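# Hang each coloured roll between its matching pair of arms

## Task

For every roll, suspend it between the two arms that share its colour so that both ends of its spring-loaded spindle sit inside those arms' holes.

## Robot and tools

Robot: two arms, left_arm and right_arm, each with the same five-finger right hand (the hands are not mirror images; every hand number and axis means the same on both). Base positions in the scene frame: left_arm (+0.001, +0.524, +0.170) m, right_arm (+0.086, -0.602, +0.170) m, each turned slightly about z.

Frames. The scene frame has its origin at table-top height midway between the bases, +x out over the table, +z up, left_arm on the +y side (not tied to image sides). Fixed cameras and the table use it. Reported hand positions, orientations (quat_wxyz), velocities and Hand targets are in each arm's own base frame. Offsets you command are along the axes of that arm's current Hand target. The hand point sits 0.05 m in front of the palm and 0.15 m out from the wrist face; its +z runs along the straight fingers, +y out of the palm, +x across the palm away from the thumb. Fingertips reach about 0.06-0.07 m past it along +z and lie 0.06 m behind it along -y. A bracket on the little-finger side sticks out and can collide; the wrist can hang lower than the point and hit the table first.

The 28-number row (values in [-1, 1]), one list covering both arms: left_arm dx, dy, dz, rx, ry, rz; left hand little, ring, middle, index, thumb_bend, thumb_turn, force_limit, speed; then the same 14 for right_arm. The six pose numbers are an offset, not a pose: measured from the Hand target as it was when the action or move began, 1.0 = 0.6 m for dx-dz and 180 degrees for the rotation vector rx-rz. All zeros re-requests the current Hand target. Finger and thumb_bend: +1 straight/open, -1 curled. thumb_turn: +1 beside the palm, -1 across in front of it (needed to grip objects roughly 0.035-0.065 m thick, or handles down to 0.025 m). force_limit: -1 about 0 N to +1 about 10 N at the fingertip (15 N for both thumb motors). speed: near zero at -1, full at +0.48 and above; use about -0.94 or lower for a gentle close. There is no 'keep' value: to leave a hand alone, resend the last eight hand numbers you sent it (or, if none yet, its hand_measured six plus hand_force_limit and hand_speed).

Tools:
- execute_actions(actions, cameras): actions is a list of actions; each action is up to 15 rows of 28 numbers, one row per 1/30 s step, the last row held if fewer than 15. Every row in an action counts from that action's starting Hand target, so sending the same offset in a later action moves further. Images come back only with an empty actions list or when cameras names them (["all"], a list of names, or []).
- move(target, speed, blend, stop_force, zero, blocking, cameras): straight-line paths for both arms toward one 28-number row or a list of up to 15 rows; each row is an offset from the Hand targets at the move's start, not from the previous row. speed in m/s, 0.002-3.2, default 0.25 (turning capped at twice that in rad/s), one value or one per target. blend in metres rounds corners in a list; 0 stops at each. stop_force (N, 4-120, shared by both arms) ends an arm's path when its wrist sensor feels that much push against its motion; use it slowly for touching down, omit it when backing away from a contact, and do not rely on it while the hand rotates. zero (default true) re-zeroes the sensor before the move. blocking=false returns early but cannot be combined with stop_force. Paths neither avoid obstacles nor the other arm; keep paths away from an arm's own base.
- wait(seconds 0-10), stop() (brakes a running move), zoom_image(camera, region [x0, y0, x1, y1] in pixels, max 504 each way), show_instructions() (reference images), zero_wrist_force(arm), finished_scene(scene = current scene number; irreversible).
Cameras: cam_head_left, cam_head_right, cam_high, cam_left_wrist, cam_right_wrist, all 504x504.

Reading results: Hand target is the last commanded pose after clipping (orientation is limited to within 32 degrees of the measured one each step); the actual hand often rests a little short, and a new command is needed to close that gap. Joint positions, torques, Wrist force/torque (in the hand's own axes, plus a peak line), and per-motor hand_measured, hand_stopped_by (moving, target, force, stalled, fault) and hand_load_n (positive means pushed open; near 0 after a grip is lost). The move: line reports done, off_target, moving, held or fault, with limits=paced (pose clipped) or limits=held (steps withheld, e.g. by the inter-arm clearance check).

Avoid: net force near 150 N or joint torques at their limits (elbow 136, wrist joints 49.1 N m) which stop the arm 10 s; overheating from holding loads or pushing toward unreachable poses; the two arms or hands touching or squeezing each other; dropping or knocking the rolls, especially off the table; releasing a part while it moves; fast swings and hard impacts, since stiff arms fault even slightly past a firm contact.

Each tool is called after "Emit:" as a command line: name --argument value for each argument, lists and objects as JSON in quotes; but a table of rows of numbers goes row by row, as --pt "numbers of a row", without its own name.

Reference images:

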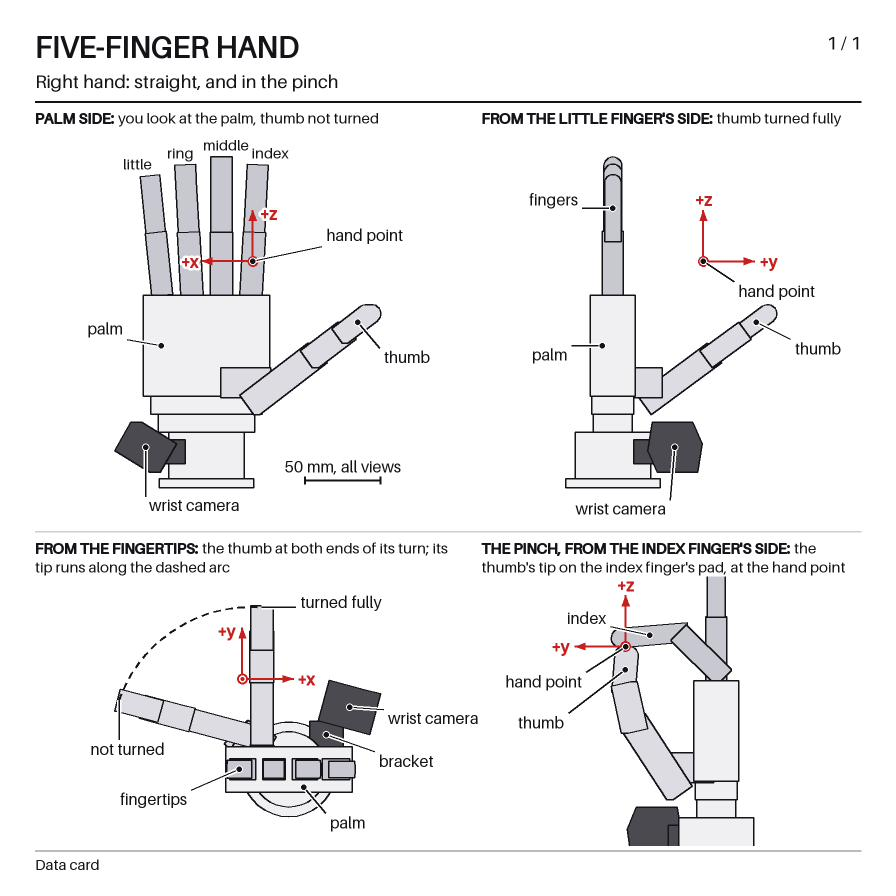

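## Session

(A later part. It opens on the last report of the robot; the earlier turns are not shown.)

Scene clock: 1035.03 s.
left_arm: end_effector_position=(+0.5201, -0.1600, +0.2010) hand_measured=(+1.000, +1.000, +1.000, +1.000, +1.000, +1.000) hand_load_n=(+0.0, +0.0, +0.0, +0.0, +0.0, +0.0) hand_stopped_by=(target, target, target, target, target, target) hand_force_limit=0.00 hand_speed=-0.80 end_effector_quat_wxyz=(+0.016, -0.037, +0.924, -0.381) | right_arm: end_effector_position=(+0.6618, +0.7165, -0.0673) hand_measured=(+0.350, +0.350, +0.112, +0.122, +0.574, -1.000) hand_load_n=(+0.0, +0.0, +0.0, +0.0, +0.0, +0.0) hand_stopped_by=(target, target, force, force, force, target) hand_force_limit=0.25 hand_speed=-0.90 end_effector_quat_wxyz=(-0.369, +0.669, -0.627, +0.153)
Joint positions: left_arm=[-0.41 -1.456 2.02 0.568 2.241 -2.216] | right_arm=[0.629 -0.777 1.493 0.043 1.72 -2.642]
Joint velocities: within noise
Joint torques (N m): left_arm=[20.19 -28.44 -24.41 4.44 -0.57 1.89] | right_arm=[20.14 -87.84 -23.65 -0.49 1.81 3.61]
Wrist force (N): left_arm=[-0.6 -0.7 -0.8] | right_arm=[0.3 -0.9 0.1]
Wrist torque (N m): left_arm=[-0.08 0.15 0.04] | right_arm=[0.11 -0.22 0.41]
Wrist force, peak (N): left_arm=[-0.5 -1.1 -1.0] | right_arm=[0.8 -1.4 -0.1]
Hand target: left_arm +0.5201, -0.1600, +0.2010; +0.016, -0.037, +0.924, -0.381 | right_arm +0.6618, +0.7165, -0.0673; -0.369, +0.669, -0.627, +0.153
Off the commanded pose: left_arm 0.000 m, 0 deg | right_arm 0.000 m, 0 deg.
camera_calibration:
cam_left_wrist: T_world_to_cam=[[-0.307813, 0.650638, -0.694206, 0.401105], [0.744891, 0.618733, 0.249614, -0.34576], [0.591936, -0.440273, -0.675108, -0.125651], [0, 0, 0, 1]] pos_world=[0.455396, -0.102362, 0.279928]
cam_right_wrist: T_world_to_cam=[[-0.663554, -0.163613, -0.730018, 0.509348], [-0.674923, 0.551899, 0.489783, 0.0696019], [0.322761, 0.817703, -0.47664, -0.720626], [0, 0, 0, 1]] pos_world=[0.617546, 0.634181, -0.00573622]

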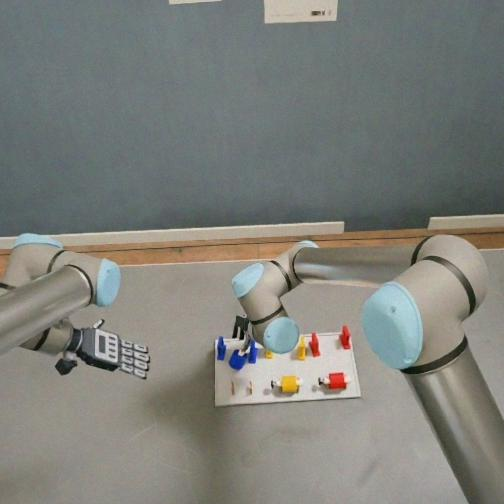

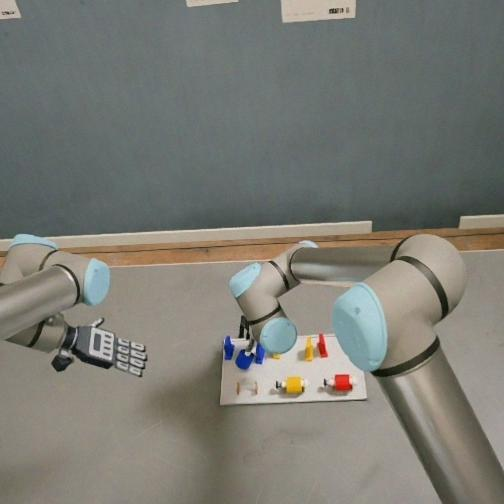

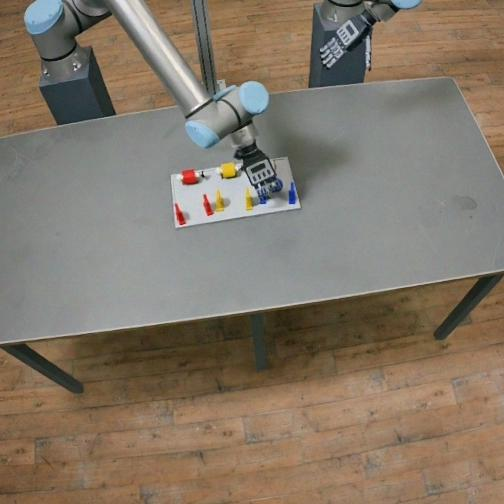

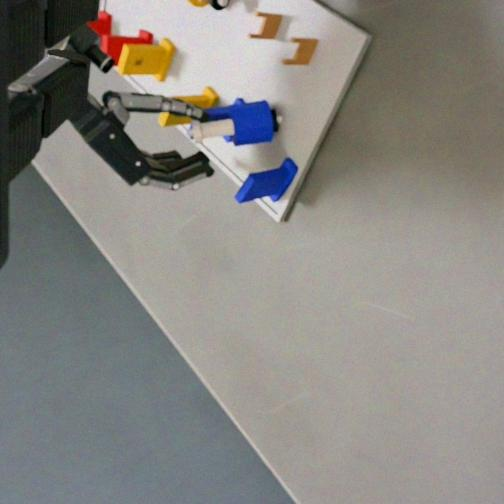

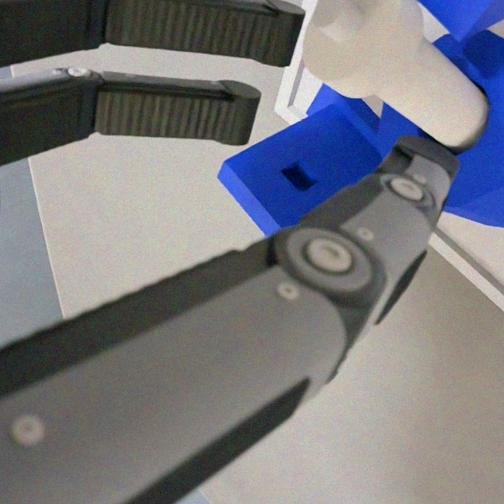

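Emit:
move --pt "0 0 0 0 0 0 1 1 1 1 1 1 0 -0.8 0 0 0 0 0.0666 -0.0670 0.35 0.35 -0.3 -0.3 0.0 -1 0.25 -0.9" --speed 0.06 --cameras '["cam_left_wrist","cam_right_wrist","cam_head_left"]'

Emit:
zoom_image --camera "cam_left_wrist" --region '[100, 60, 320, 220]'

Scene clock: 1072.30 s.
left_arm: end_effector_position=(+0.5201, -0.1600, +0.2010) hand_measured=(+1.000, +1.000, +1.000, +1.000, +1.000, +1.000) hand_load_n=(+0.0, -0.5, -0.5, +0.0, +0.0, +0.0) hand_stopped_by=(target, target, target, target, target, target) hand_force_limit=0.00 hand_speed=-0.80 end_effector_quat_wxyz=(+0.016, -0.037, +0.924, -0.381) | right_arm: end_effector_position=(+0.6617, +0.7166, -0.0673) hand_measured=(+0.350, +0.350, +0.112, +0.122, +0.574, -1.000) hand_load_n=(+0.0, +0.0, +0.0, +0.0, +0.0, +0.0) hand_stopped_by=(target, target, force, force, force, target) hand_force_limit=0.25 hand_speed=-0.90 end_effector_quat_wxyz=(-0.283, +0.712, -0.588, +0.260) end_effector_velocity=(-0.002, +0.002, +0.000) end_effector_angular_velocity=(+0.007, +0.001, +0.003)
Joint positions: left_arm=[-0.41 -1.456 2.02 0.568 2.241 -2.216] | right_arm=[0.703 -0.716 1.355 0.227 1.96 -2.774]
Joint velocities: left_arm=[within noise] | right_arm=[0.001 -0.001 0.003 -0.004 -0.006 0.003]
Joint torques (N m): left_arm=[21.37 -28.52 -24.46 4.58 -0.26 1.73] | right_arm=[-17.27 -114.73 -24.67 0.5 -1.04 3.83]
Wrist force (N): left_arm=[-0.4 -0.7 -0.4] | right_arm=[0.3 -0.4 1.0]
Wrist torque (N m): left_arm=[-0.09 0.11 0.05] | right_arm=[0.23 -0.18 0.25]
Wrist force, peak (N): left_arm=[-0.5 -1.2 -1.0] | right_arm=[0.5 -1.7 0.0]
Hand target: left_arm +0.5201, -0.1600, +0.2010; +0.016, -0.037, +0.924, -0.381 | right_arm +0.6618, +0.7165, -0.0673; -0.283, +0.712, -0.588, +0.260
Off the commanded pose: left_arm 0.000 m, 0 deg | right_arm 0.000 m, 0 deg.
move: done
camera_calibration:
cam_left_wrist: T_world_to_cam=[[-0.307813, 0.650638, -0.694206, 0.401105], [0.744891, 0.618733, 0.249614, -0.34576], [0.591936, -0.440273, -0.675108, -0.125651], [0, 0, 0, 1]] pos_world=[0.455396, -0.102362, 0.279928]
cam_right_wrist: T_world_to_cam=[[-0.6266, -0.372332, -0.684647, 0.637493], [-0.695023, 0.664413, 0.274768, -0.0123485], [0.352583, 0.648015, -0.675101, -0.632245], [0, 0, 0, 1]] pos_world=[0.61379, 0.655269, 0.0130212]
Images, in order (width x height): cam_head_left 504x504, cam_left_wrist 504x504, cam_right_wrist 504x504.

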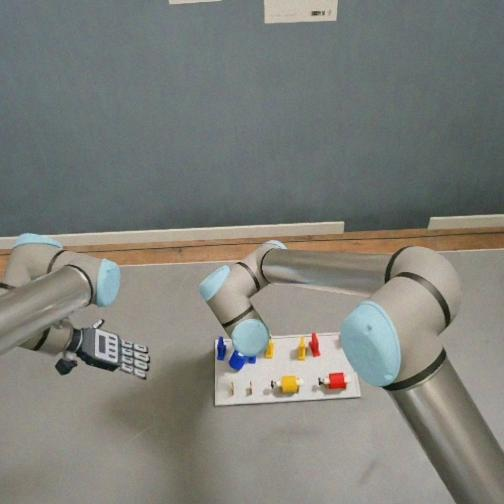

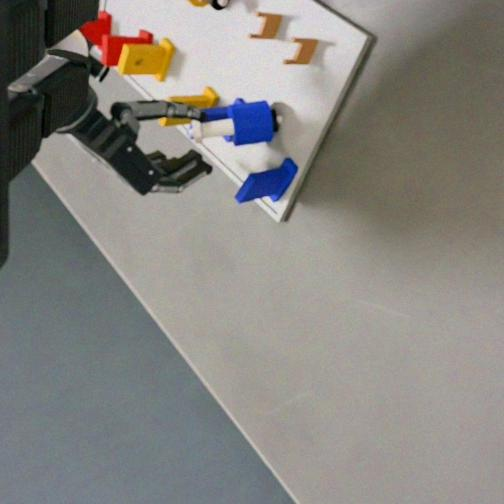

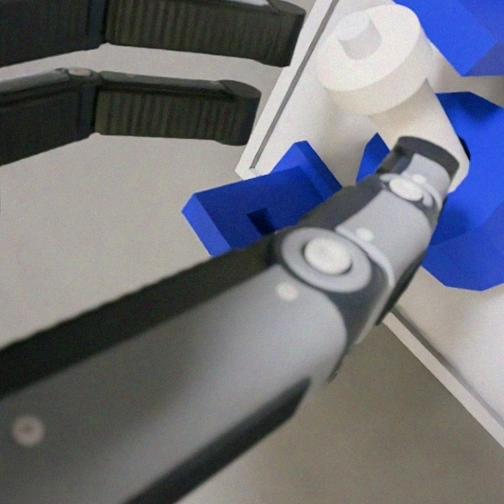

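Scaled by 2.291 from the camera's 504x504 image, which has a finer 720x720 frame.

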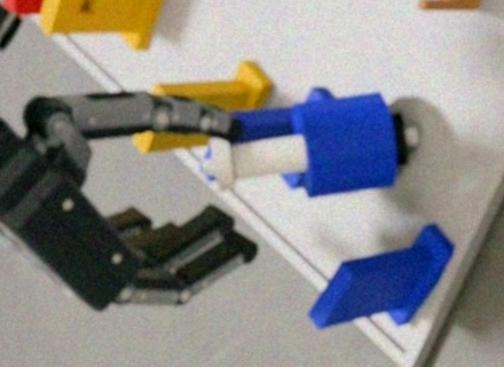

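Emit:
move --pt "0 0 0 0 0 0 1 1 1 1 1 1 0 -0.8 0.0012 -0.0236 -0.0235 0 0 0 0.35 0.35 0.112 0.122 0.574 -1 0.25 -0.9" --speed 0.06

Emit:
move --pt "0 0 0 0 0 0 1 1 1 1 1 1 0 -0.8 0 0 0 0 0 0 -1 -1 0.4 0.4 0.95 -1 0.0 0.0" --cameras '["cam_left_wrist","cam_right_wrist","cam_head_left"]'

Scene clock: 1114.70 s.
left_arm: end_effector_position=(+0.5201, -0.1600, +0.2010) hand_measured=(+1.000, +1.000, +1.000, +1.000, +1.000, +1.000) hand_load_n=(+0.0, +0.0, +0.0, +0.0, +0.0, -0.5) hand_stopped_by=(target, target, target, target, target, target) hand_force_limit=0.00 hand_speed=-0.80 end_effector_quat_wxyz=(+0.016, -0.037, +0.924, -0.381) | right_arm: end_effector_position=(+0.6618, +0.7165, -0.0471) hand_measured=(+0.350, +0.350, +0.112, +0.122, +0.574, -1.000) hand_load_n=(+0.0, +0.0, +0.0, +0.0, +0.0, +0.0) hand_stopped_by=(target, target, target, target, target, target) hand_force_limit=0.25 hand_speed=-0.90 end_effector_quat_wxyz=(-0.283, +0.712, -0.588, +0.260)
Joint positions: left_arm=[-0.41 -1.456 2.02 0.568 2.241 -2.216] | right_arm=[0.702 -0.736 1.351 0.251 1.96 -2.774]
Joint torques (N m): left_arm=[23.42 -29.53 -24.85 4.24 -0.88 2.21] | right_arm=[-13.72 -92.34 -36.82 -0.16 -0.55 4.17]
Wrist force (N): left_arm=[-0.6 -0.7 -0.9] | right_arm=[0.4 -0.5 0.9]
Wrist torque (N m): left_arm=[-0.07 0.15 0.04] | right_arm=[0.23 -0.22 0.16]
Wrist force, peak (N): left_arm=[-0.3 -1.1 -1.2] | right_arm=[0.4 -0.3 1.5]
Hand target: left_arm +0.5201, -0.1600, +0.2010; +0.016, -0.037, +0.924, -0.381 | right_arm +0.6618, +0.7165, -0.0473; -0.283, +0.712, -0.588, +0.260
Off the commanded pose: left_arm 0.000 m, 0 deg | right_arm 0.000 m, 0 deg.
move: done

Scene clock: 1115.50 s.
left_arm: end_effector_position=(+0.5201, -0.1600, +0.2010) hand_measured=(+1.000, +1.000, +1.000, +1.000, +1.000, +1.000) hand_load_n=(+0.0, -0.5, +0.0, +0.0, +0.0, -0.5) hand_stopped_by=(target, target, target, target, target, target) hand_force_limit=0.00 hand_speed=-0.80 end_effector_quat_wxyz=(+0.016, -0.037, +0.924, -0.381) | right_arm: end_effector_position=(+0.6618, +0.7165, -0.0473) hand_measured=(-1.000, -1.000, +0.400, +0.400, +0.950, -1.000) hand_load_n=(+0.0, +0.0, +0.0, +0.0, +0.0, +0.0) hand_stopped_by=(target, target, target, target, target, target) hand_force_limit=0.00 hand_speed=0.00 end_effector_quat_wxyz=(-0.283, +0.712, -0.588, +0.260)
Joint positions: left_arm=[-0.41 -1.456 2.02 0.568 2.241 -2.216] | right_arm=[0.702 -0.736 1.351 0.25 1.96 -2.774]
Joint torques (N m): left_arm=[20.57 -27.82 -25.02 4.56 -0.92 2] | right_arm=[-5.47 -93.3 -26.1 1.52 0.2 3.96]
Wrist force (N): left_arm=[-0.1 -0.5 -1.3] | right_arm=[0.2 -0.6 1.2]
Wrist torque (N m): left_arm=[-0.01 0.09 0.06] | right_arm=[0.20 -0.19 0.14]
Wrist force, peak (N): left_arm=[-0.3 -1.0 -1.0] | right_arm=[0.8 -0.6 1.4]
Hand target: left_arm +0.5201, -0.1600, +0.2010; +0.016, -0.037, +0.924, -0.381 | right_arm +0.6618, +0.7165, -0.0473; -0.283, +0.712, -0.588, +0.260
Off the commanded pose: left_arm 0.000 m, 0 deg | right_arm 0.000 m, 0 deg.
move: done
camera_calibration:
cam_left_wrist: T_world_to_cam=[[-0.307813, 0.650638, -0.694206, 0.401105], [0.744891, 0.618733, 0.249614, -0.34576], [0.591936, -0.440273, -0.675108, -0.125651], [0, 0, 0, 1]] pos_world=[0.455396, -0.102362, 0.279928]
cam_right_wrist: T_world_to_cam=[[-0.626806, -0.371864, -0.684712, 0.650996], [-0.694789, 0.664503, 0.275142, -0.0178568], [0.352678, 0.648192, -0.674882, -0.61883], [0, 0, 0, 1]] pos_world=[0.613889, 0.655069, 0.0330203]
Images, in order (width x height): cam_head_left 504x504, cam_left_wrist 504x504, cam_right_wrist 504x504.

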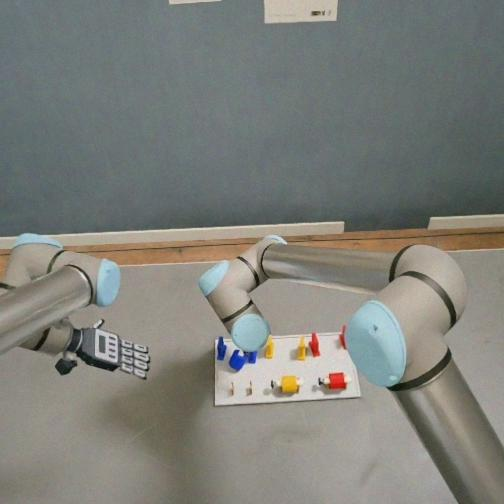

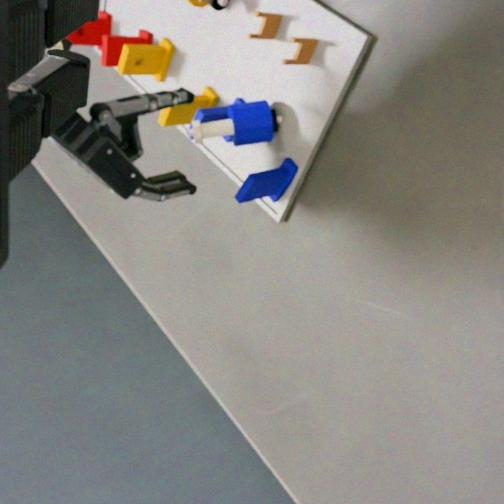

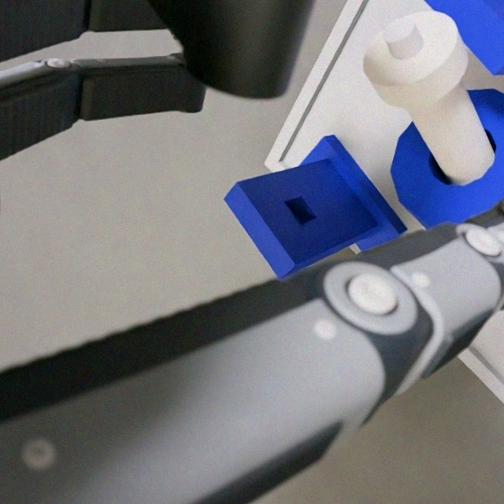

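Emit:
zoom_image --camera "cam_left_wrist" --region '[150, 70, 310, 210]'

Emit:
zoom_image --camera "cam_right_wrist" --region '[320, 0, 504, 260]'

Emit:
zoom_image --camera "cam_head_left" --region '[205, 325, 275, 395]'

Scaled by 3.150 from the camera's 504x504 image, which has a finer 720x720 frame.

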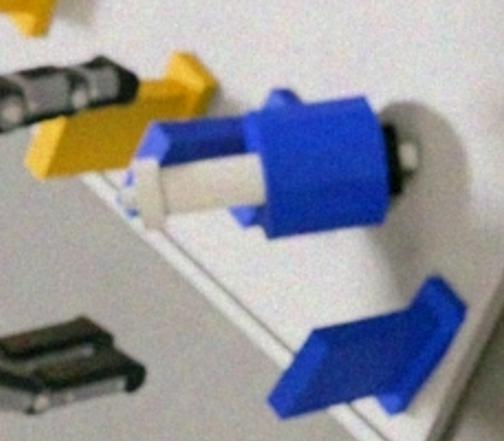

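Scaled by 1.938 from the camera's 504x504 image, which has a finer 720x720 frame.

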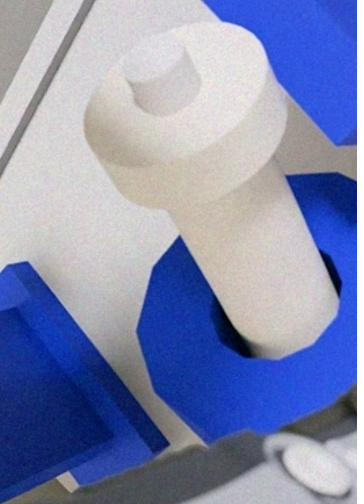

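Scaled by 7.200 from the camera's 504x504 image, which has a finer 720x720 frame.

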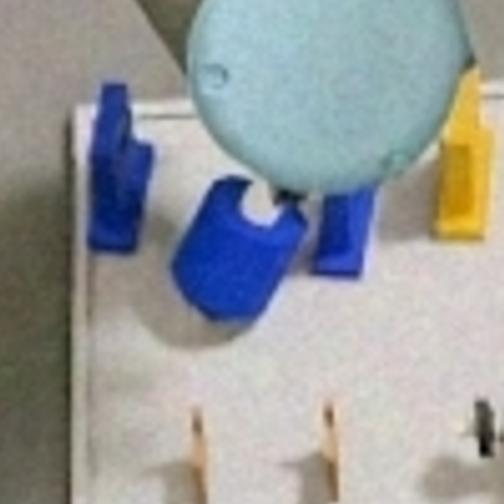

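Emit:
move --pt "0 0 0 0 0 0 1 1 1 1 1 1 0 -0.8 0.0140 0.0122 -0.0115 0 0 0 -1 -1 0.4 0.4 0.95 -1 0.0 0.0" --pt "0 0 0 0 0 0 1 1 1 1 1 1 0 -0.8 0.0105 0.0780 0.0540 0 0 0 -1 -1 0.4 0.4 0.95 -1 0.0 0.0" --speed 0.04 --stop_force 4 --cameras '["cam_left_wrist","cam_right_wrist","cam_head_left"]'

Emit:
zoom_image --camera "cam_left_wrist" --region '[150, 70, 310, 210]'

Scene clock: 1160.63 s.
left_arm: end_effector_position=(+0.5201, -0.1600, +0.2010) hand_measured=(+1.000, +1.000, +1.000, +1.000, +1.000, +1.000) hand_load_n=(+0.0, +0.0, +0.0, +0.0, +0.0, +0.0) hand_stopped_by=(target, target, target, target, target, target) hand_force_limit=0.00 hand_speed=-0.80 end_effector_quat_wxyz=(+0.016, -0.037, +0.924, -0.381) | right_arm: end_effector_position=(+0.6534, +0.7065, -0.1031) hand_measured=(-1.000, -1.000, +0.400, +0.400, +0.950, -1.000) hand_load_n=(+0.0, +0.0, +0.0, +0.0, +0.0, +0.0) hand_stopped_by=(target, target, target, target, target, target) hand_force_limit=0.00 hand_speed=0.00 end_effector_quat_wxyz=(-0.283, +0.712, -0.588, +0.260)
Joint positions: left_arm=[-0.41 -1.456 2.02 0.568 2.241 -2.216] | right_arm=[0.7 -0.697 1.395 0.166 1.958 -2.776]
Joint torques (N m): left_arm=[21.01 -27.87 -24.44 4.22 -0.68 1.92] | right_arm=[15.07 -114.75 -40.36 4.21 2.41 3.56]
Wrist force (N): left_arm=[-0.4 -0.8 -0.8] | right_arm=[-0.2 -0.6 1.1]
Wrist torque (N m): left_arm=[-0.08 0.12 0.05] | right_arm=[0.19 -0.11 0.26]
Wrist force, peak (N): left_arm=[-0.6 -1.0 -1.2] | right_arm=[0.5 -0.8 1.4]
Hand target: left_arm +0.5201, -0.1600, +0.2010; +0.016, -0.037, +0.924, -0.381 | right_arm +0.6534, +0.7065, -0.1031; -0.283, +0.712, -0.588, +0.260
Off the commanded pose: left_arm 0.000 m, 0 deg | right_arm 0.000 m, 0 deg.
move: done
camera_calibration:
cam_left_wrist: T_world_to_cam=[[-0.307813, 0.650638, -0.694206, 0.401105], [0.744891, 0.618733, 0.249614, -0.34576], [0.591936, -0.440273, -0.675108, -0.125651], [0, 0, 0, 1]] pos_world=[0.455396, -0.102362, 0.279928]
cam_right_wrist: T_world_to_cam=[[-0.626863, -0.371848, -0.684669, 0.603767], [-0.694727, 0.66457, 0.275139, -0.00184533], [0.352701, 0.648133, -0.674927, -0.646985], [0, 0, 0, 1]] pos_world=[0.605389, 0.645068, -0.0227798]
Images, in order (width x height): cam_head_left 504x504, cam_left_wrist 504x504, cam_right_wrist 504x504.

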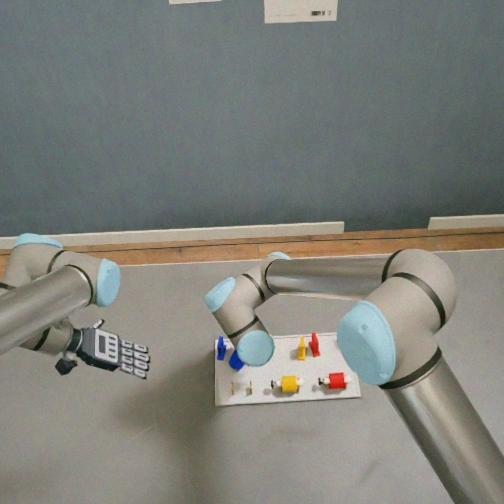

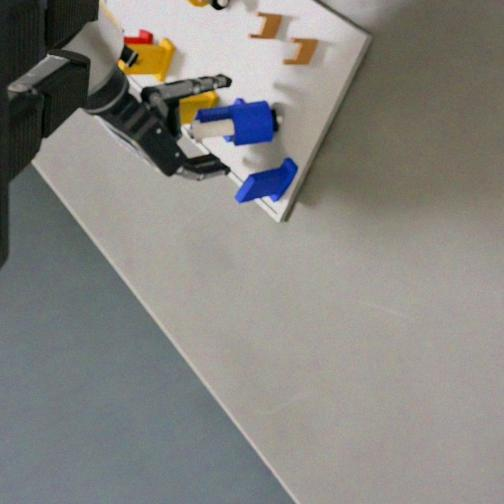

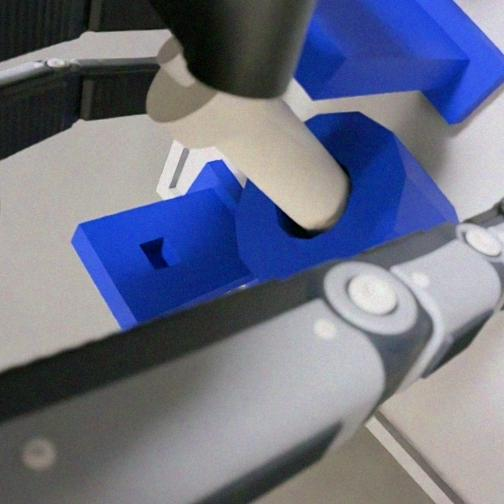

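Scaled by 3.150 from the camera's 504x504 image, which has a finer 720x720 frame.

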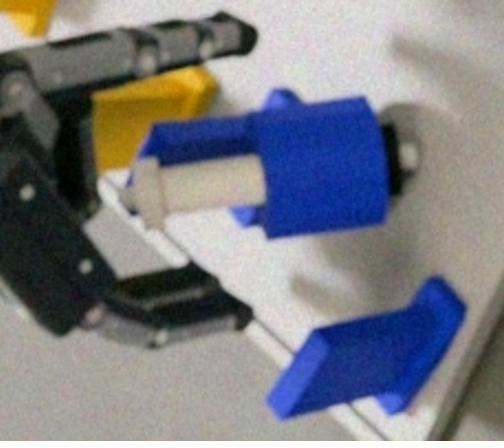

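Emit:
move --target '[0,0,0,0,0,0,1,1,1,1,1,1,0,-0.8,0,0,0,0,0,0,-1,-1,-0.3,-0.3,0.0,-1,-0.5,-0.9]' --cameras '["cam_left_wrist","cam_right_wrist"]'

Emit:
zoom_image --camera "cam_left_wrist" --region '[150, 70, 310, 210]'

Scene clock: 1168.37 s.
left_arm: end_effector_position=(+0.5201, -0.1600, +0.2010) hand_measured=(+1.000, +1.000, +1.000, +1.000, +1.000, +1.000) hand_load_n=(+0.0, +0.0, -0.5, +0.0, +0.0, +0.0) hand_stopped_by=(target, target, target, target, target, target) hand_force_limit=0.00 hand_speed=-0.80 end_effector_quat_wxyz=(+0.016, -0.037, +0.924, -0.381) | right_arm: end_effector_position=(+0.6534, +0.7066, -0.1031) hand_measured=(-1.000, -1.000, -0.036, -0.300, +0.550, -1.000) hand_load_n=(+0.0, +0.0, +2.0, +2.5, +4.0, -0.5) hand_stopped_by=(target, target, force, target, force, target) hand_force_limit=-0.50 hand_speed=-0.90 end_effector_quat_wxyz=(-0.283, +0.712, -0.588, +0.260)
Joint positions: left_arm=[-0.41 -1.456 2.02 0.568 2.241 -2.216] | right_arm=[0.7 -0.697 1.395 0.166 1.958 -2.776]
Joint torques (N m): left_arm=[21.51 -28.42 -24.44 4.55 -0.57 1.75] | right_arm=[20.12 -111.85 -34.82 3.6 2.33 3.79]
Wrist force (N): left_arm=[-0.2 -0.8 -1.1] | right_arm=[-1.6 -1.6 1.7]
Wrist torque (N m): left_arm=[-0.06 0.11 0.06] | right_arm=[0.22 -0.17 0.25]
Wrist force, peak (N): left_arm=[-0.8 -1.0 -1.3] | right_arm=[-1.7 -1.9 2.2]
Hand target: left_arm +0.5201, -0.1600, +0.2010; +0.016, -0.037, +0.924, -0.381 | right_arm +0.6534, +0.7065, -0.1031; -0.283, +0.712, -0.588, +0.260
Off the commanded pose: left_arm 0.000 m, 0 deg | right_arm 0.000 m, 0 deg.
move: done
camera_calibration:
cam_left_wrist: T_world_to_cam=[[-0.307813, 0.650638, -0.694206, 0.401105], [0.744891, 0.618733, 0.249614, -0.34576], [0.591936, -0.440273, -0.675108, -0.125651], [0, 0, 0, 1]] pos_world=[0.455396, -0.102362, 0.279928]
cam_right_wrist: T_world_to_cam=[[-0.626806, -0.371864, -0.684712, 0.603805], [-0.694789, 0.664503, 0.275142, -0.00169504], [0.352678, 0.648192, -0.674882, -0.647044], [0, 0, 0, 1]] pos_world=[0.605489, 0.645069, -0.0227797]
Images, in order (width x height): cam_left_wrist 504x504, cam_right_wrist 504x504.

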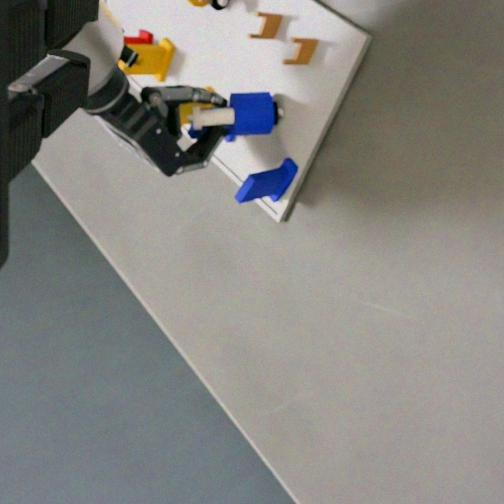

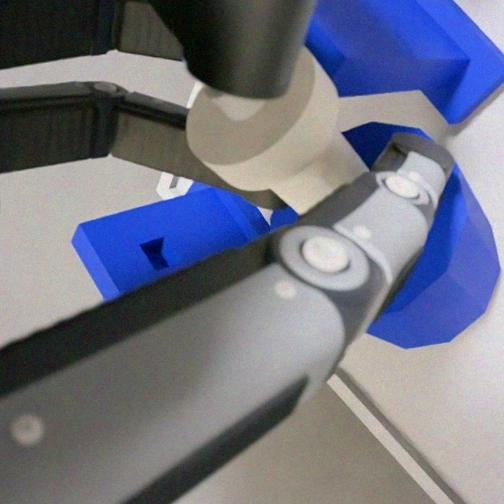

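Scaled by 3.150 from the camera's 504x504 image, which has a finer 720x720 frame.

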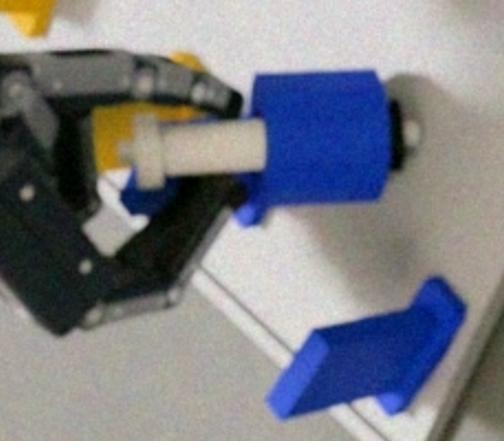

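Emit:
move --target '[0,0,0,0,0,0,1,1,1,1,1,1,0,-0.8,0,0,0,0,0,0,-1,-1,-0.5,-0.5,0.2,-1,0.1,-0.9]' --cameras '["cam_left_wrist","cam_right_wrist"]'

Emit:
zoom_image --camera "cam_left_wrist" --region '[150, 70, 310, 210]'

Scene clock: 1173.67 s.
left_arm: end_effector_position=(+0.5201, -0.1600, +0.2010) hand_measured=(+1.000, +1.000, +1.000, +1.000, +1.000, +1.000) hand_load_n=(+0.0, -0.5, +0.0, +0.0, +0.0, +0.0) hand_stopped_by=(target, target, target, target, target, target) hand_force_limit=0.00 hand_speed=-0.80 end_effector_quat_wxyz=(+0.016, -0.037, +0.924, -0.381) | right_arm: end_effector_position=(+0.6534, +0.7066, -0.1031) hand_measured=(-1.000, -1.000, -0.072, -0.326, +0.546, -1.000) hand_load_n=(+0.5, +0.0, +5.0, +5.5, +11.0, -0.5) hand_stopped_by=(target, target, force, force, force, target) hand_force_limit=0.10 hand_speed=-0.90 end_effector_quat_wxyz=(-0.283, +0.712, -0.588, +0.260)
Joint positions: left_arm=[-0.41 -1.456 2.02 0.568 2.241 -2.216] | right_arm=[0.7 -0.697 1.395 0.166 1.958 -2.776]
Joint torques (N m): left_arm=[20.87 -28.62 -24.24 4.45 -0.43 1.91] | right_arm=[19.74 -106.41 -23.88 3.15 2.16 3.79]
Wrist force (N): left_arm=[-0.3 -0.8 -0.9] | right_arm=[-4.2 -3.3 3.3]
Wrist torque (N m): left_arm=[-0.07 0.11 0.05] | right_arm=[0.29 -0.31 0.26]
Wrist force, peak (N): left_arm=[-0.1 -1.0 -1.3] | right_arm=[-4.6 -3.5 3.7]
Hand target: left_arm +0.5201, -0.1600, +0.2010; +0.016, -0.037, +0.924, -0.381 | right_arm +0.6534, +0.7065, -0.1031; -0.283, +0.712, -0.588, +0.260
Off the commanded pose: left_arm 0.000 m, 0 deg | right_arm 0.000 m, 0 deg.
move: done
camera_calibration:
cam_left_wrist: T_world_to_cam=[[-0.307813, 0.650638, -0.694206, 0.401105], [0.744891, 0.618733, 0.249614, -0.34576], [0.591936, -0.440273, -0.675108, -0.125651], [0, 0, 0, 1]] pos_world=[0.455396, -0.102362, 0.279928]
cam_right_wrist: T_world_to_cam=[[-0.626806, -0.371864, -0.684712, 0.603742], [-0.694789, 0.664503, 0.275142, -0.00176452], [0.352678, 0.648192, -0.674882, -0.647009], [0, 0, 0, 1]] pos_world=[0.605389, 0.645069, -0.0227797]
Images, in order (width x height): cam_left_wrist 504x504, cam_right_wrist 504x504.

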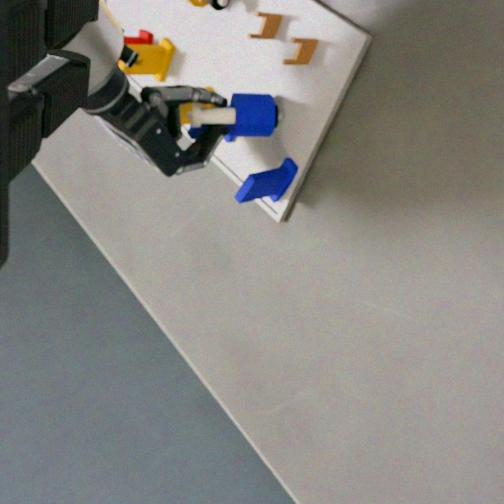

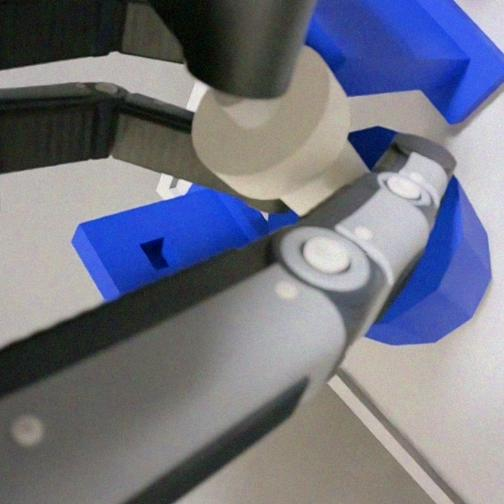

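Scaled by 3.150 from the camera's 504x504 image, which has a finer 720x720 frame.

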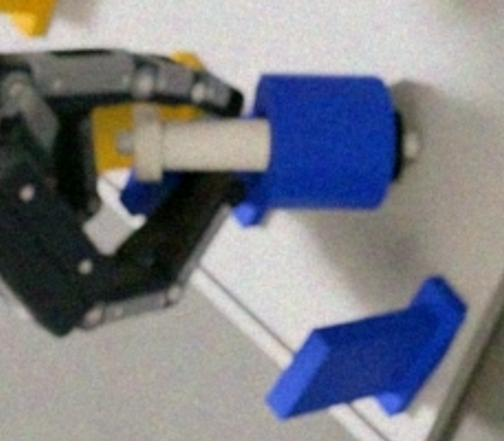

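Emit:
move --pt "0 0 0 0 0 0 1 1 1 1 1 1 0 -0.8 0.0016 -0.0295 -0.0294 0 0 0 -1 -1 -0.5 -0.5 0.2 -1 0.1 -0.9" --speed 0.03 --cameras '["cam_left_wrist","cam_right_wrist","cam_head_left","cam_high"]'

Emit:
zoom_image --camera "cam_left_wrist" --region '[120, 60, 320, 210]'

Scene clock: 1188.77 s.
left_arm: end_effector_position=(+0.5201, -0.1600, +0.2010) hand_measured=(+1.000, +1.000, +1.000, +1.000, +1.000, +1.000) hand_load_n=(+0.0, +0.0, +0.0, +0.0, +0.0, -0.5) hand_stopped_by=(target, target, target, target, target, target) hand_force_limit=0.00 hand_speed=-0.80 end_effector_quat_wxyz=(+0.016, -0.037, +0.924, -0.381) | right_arm: end_effector_position=(+0.6533, +0.7065, -0.0779) hand_measured=(-1.000, -1.000, -0.072, -0.326, +0.546, -1.000) hand_load_n=(+0.0, +0.0, +2.5, +4.5, +8.5, -1.0) hand_stopped_by=(target, target, force, force, force, target) hand_force_limit=0.10 hand_speed=-0.90 end_effector_quat_wxyz=(-0.283, +0.712, -0.588, +0.260)
Joint positions: left_arm=[-0.41 -1.456 2.02 0.568 2.241 -2.216] | right_arm=[0.7 -0.724 1.393 0.195 1.958 -2.776]
Joint torques (N m): left_arm=[21.76 -28.63 -25.51 4.37 -0.19 1.54] | right_arm=[-7.62 -89.53 -37.2 1.64 2.26 0.81]
Wrist force (N): left_arm=[-0.2 -0.4 -0.8] | right_arm=[-3.5 -1.6 1.9]
Wrist torque (N m): left_arm=[-0.03 0.11 0.06] | right_arm=[0.28 -0.24 0.29]
Wrist force, peak (N): left_arm=[-0.7 -1.2 -0.9] | right_arm=[-16.6 2.7 10.9]
Hand target: left_arm +0.5201, -0.1600, +0.2010; +0.016, -0.037, +0.924, -0.381 | right_arm +0.6534, +0.7065, -0.0781; -0.283, +0.712, -0.588, +0.260
Off the commanded pose: left_arm 0.000 m, 0 deg | right_arm 0.000 m, 0 deg.
move: done
camera_calibration:
cam_left_wrist: T_world_to_cam=[[-0.307813, 0.650638, -0.694206, 0.401105], [0.744891, 0.618733, 0.249614, -0.34576], [0.591936, -0.440273, -0.675108, -0.125651], [0, 0, 0, 1]] pos_world=[0.455396, -0.102362, 0.279928]
cam_right_wrist: T_world_to_cam=[[-0.626806, -0.371864, -0.684712, 0.620997], [-0.694789, 0.664503, 0.275142, -0.00869811], [0.352678, 0.648192, -0.674882, -0.630002], [0, 0, 0, 1]] pos_world=[0.605389, 0.645069, 0.00242025]
Images, in order (width x height): cam_head_left 504x504, cam_high 504x504, cam_left_wrist 504x504, cam_right_wrist 504x504.

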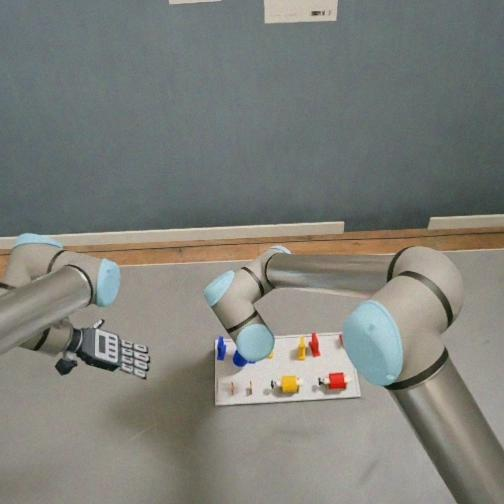

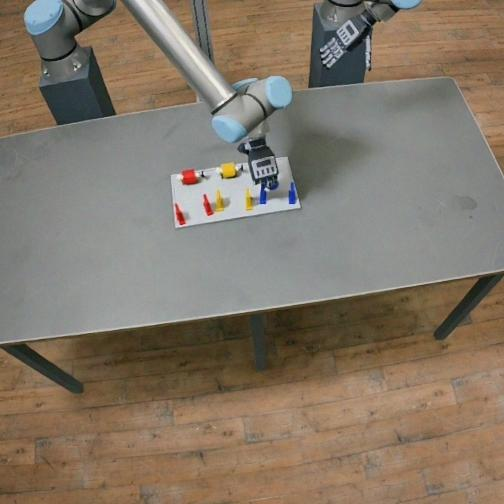

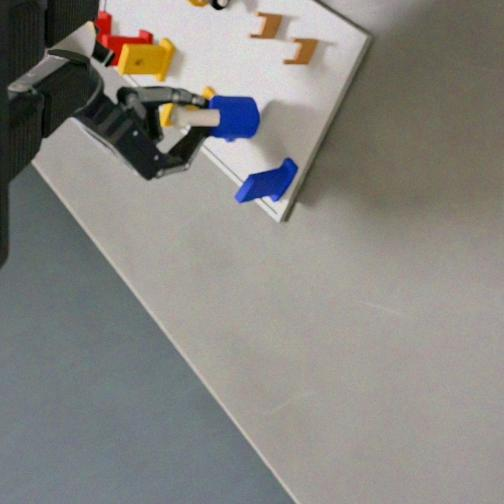

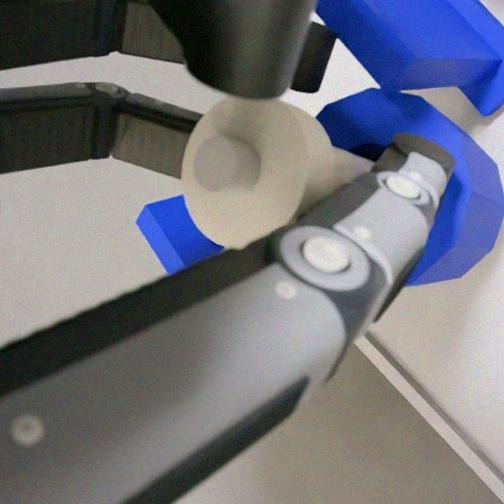

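Scaled by 2.520 from the camera's 504x504 image, which has a finer 720x720 frame.

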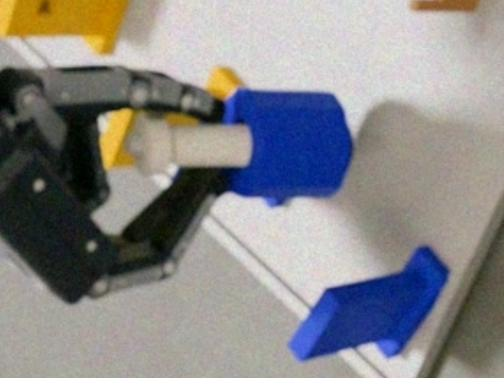

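Emit:
move --pt "0 0 0 0 0 0 1 1 1 1 1 1 0 -0.8 -0.0256 0.0491 -0.0507 0 0 0 -1 -1 -0.5 -0.5 0.2 -1 0.1 -0.9" --speed 0.04 --cameras '["cam_left_wrist","cam_right_wrist","cam_head_left","cam_high"]'

Emit:
zoom_image --camera "cam_left_wrist" --region '[120, 40, 320, 210]'

Emit:
zoom_image --camera "cam_high" --region '[230, 130, 310, 220]'

Scene clock: 1203.47 s.
left_arm: end_effector_position=(+0.5201, -0.1600, +0.2010) hand_measured=(+1.000, +1.000, +1.000, +1.000, +1.000, +1.000) hand_load_n=(+0.0, -0.5, +0.0, +0.0, +0.0, +0.0) hand_stopped_by=(target, target, target, target, target, target) hand_force_limit=0.00 hand_speed=-0.80 end_effector_quat_wxyz=(+0.016, -0.037, +0.924, -0.381) | right_arm: end_effector_position=(+0.6087, +0.7143, -0.0781) hand_measured=(-1.000, -1.000, -0.072, -0.326, +0.546, -1.000) hand_load_n=(+0.0, +0.5, +0.0, +4.5, +8.0, -1.5) hand_stopped_by=(target, target, force, force, force, target) hand_force_limit=0.10 hand_speed=-0.90 end_effector_quat_wxyz=(-0.283, +0.712, -0.588, +0.260) end_effector_velocity=(+0.004, +0.001, +0.002) end_effector_angular_velocity=(+0.003, -0.003, -0.002)
Joint positions: left_arm=[-0.41 -1.456 2.02 0.568 2.241 -2.216] | right_arm=[0.744 -0.747 1.444 0.182 1.986 -2.74]
Joint velocities: left_arm=[within noise] | right_arm=[-0.002 0 -0.005 0 -0.001 0]
Joint torques (N m): left_arm=[20.33 -28.8 -25.85 4.46 -0.18 1.7] | right_arm=[-17.47 -93.45 -41.4 1.91 0.23 -2.19]
Wrist force (N): left_arm=[-0.2 -0.9 -0.6] | right_arm=[0.4 0.0 0.7]
Wrist torque (N m): left_arm=[-0.11 0.08 0.05] | right_arm=[0.26 -0.18 -0.04]
Wrist force, peak (N): left_arm=[-0.5 -1.1 -1.0] | right_arm=[-4.2 -5.6 3.5]
Hand target: left_arm +0.5201, -0.1600, +0.2010; +0.016, -0.037, +0.924, -0.381 | right_arm +0.6090, +0.7143, -0.0781; -0.283, +0.712, -0.588, +0.260
Off the commanded pose: left_arm 0.000 m, 0 deg | right_arm 0.000 m, 0 deg.
move: done
camera_calibration:
cam_left_wrist: T_world_to_cam=[[-0.307813, 0.650638, -0.694206, 0.401105], [0.744891, 0.618733, 0.249614, -0.34576], [0.591936, -0.440273, -0.675108, -0.125651], [0, 0, 0, 1]] pos_world=[0.455396, -0.102362, 0.279928]
cam_right_wrist: T_world_to_cam=[[-0.62676, -0.37178, -0.6848, 0.595724], [-0.694775, 0.66453, 0.275114, -0.0448393], [0.352789, 0.648212, -0.674804, -0.619539], [0, 0, 0, 1]] pos_world=[0.560789, 0.652869, 0.00222054]
Images, in order (width x height): cam_head_left 504x504, cam_high 504x504, cam_left_wrist 504x504, cam_right_wrist 504x504.

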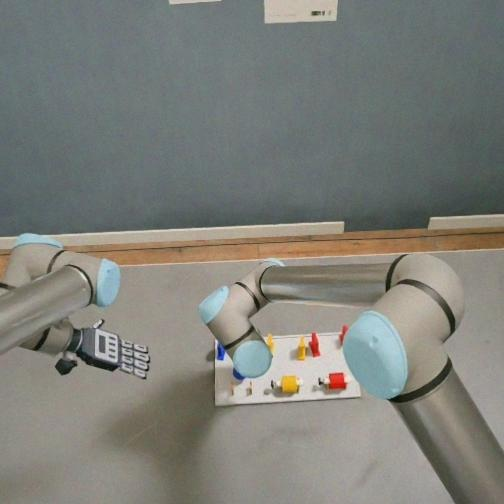

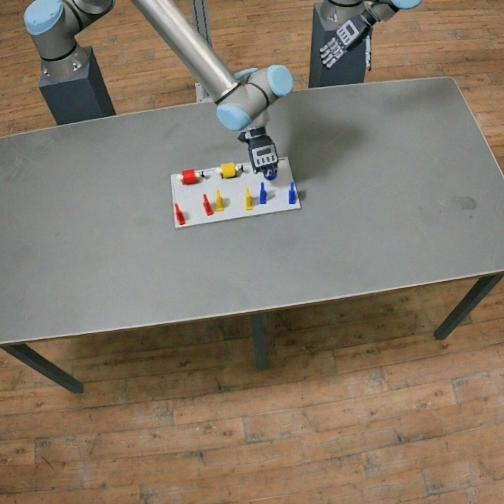

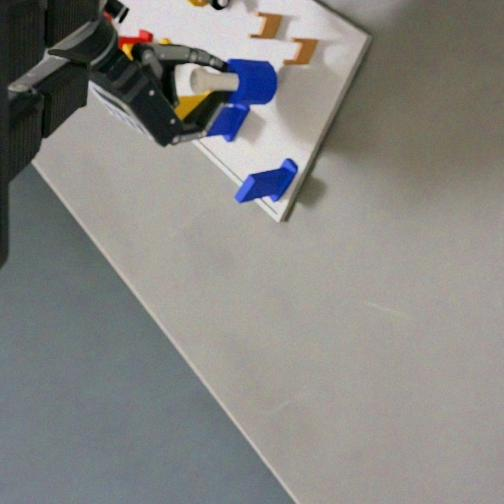

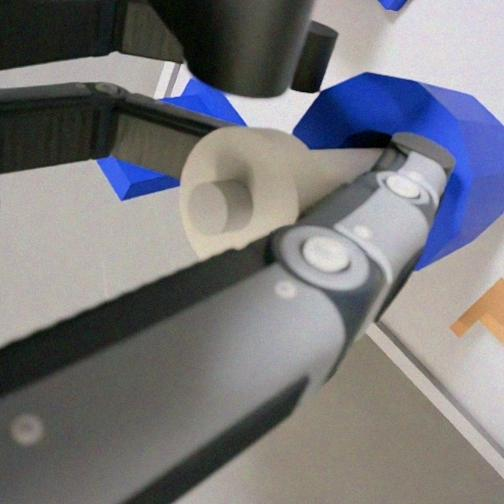

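Scaled by 2.520 from the camera's 504x504 image, which has a finer 720x720 frame.

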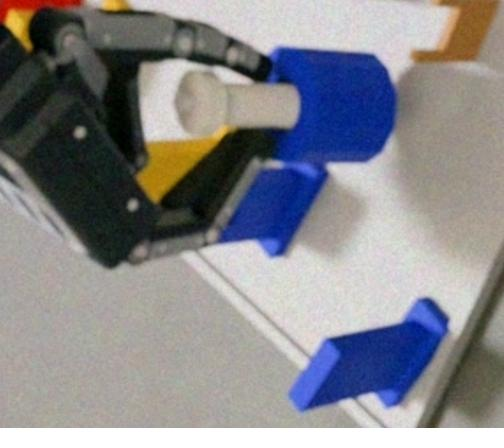

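Scaled by 5.600 from the camera's 504x504 image, which has a finer 720x720 frame.

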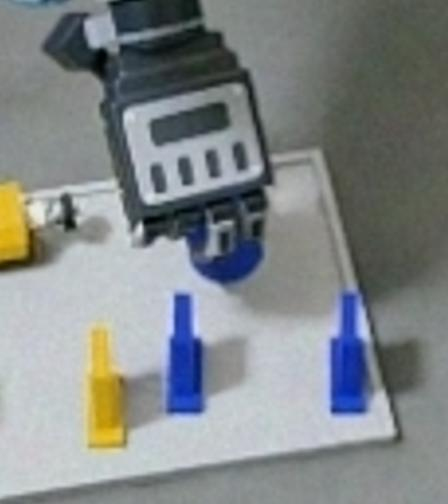

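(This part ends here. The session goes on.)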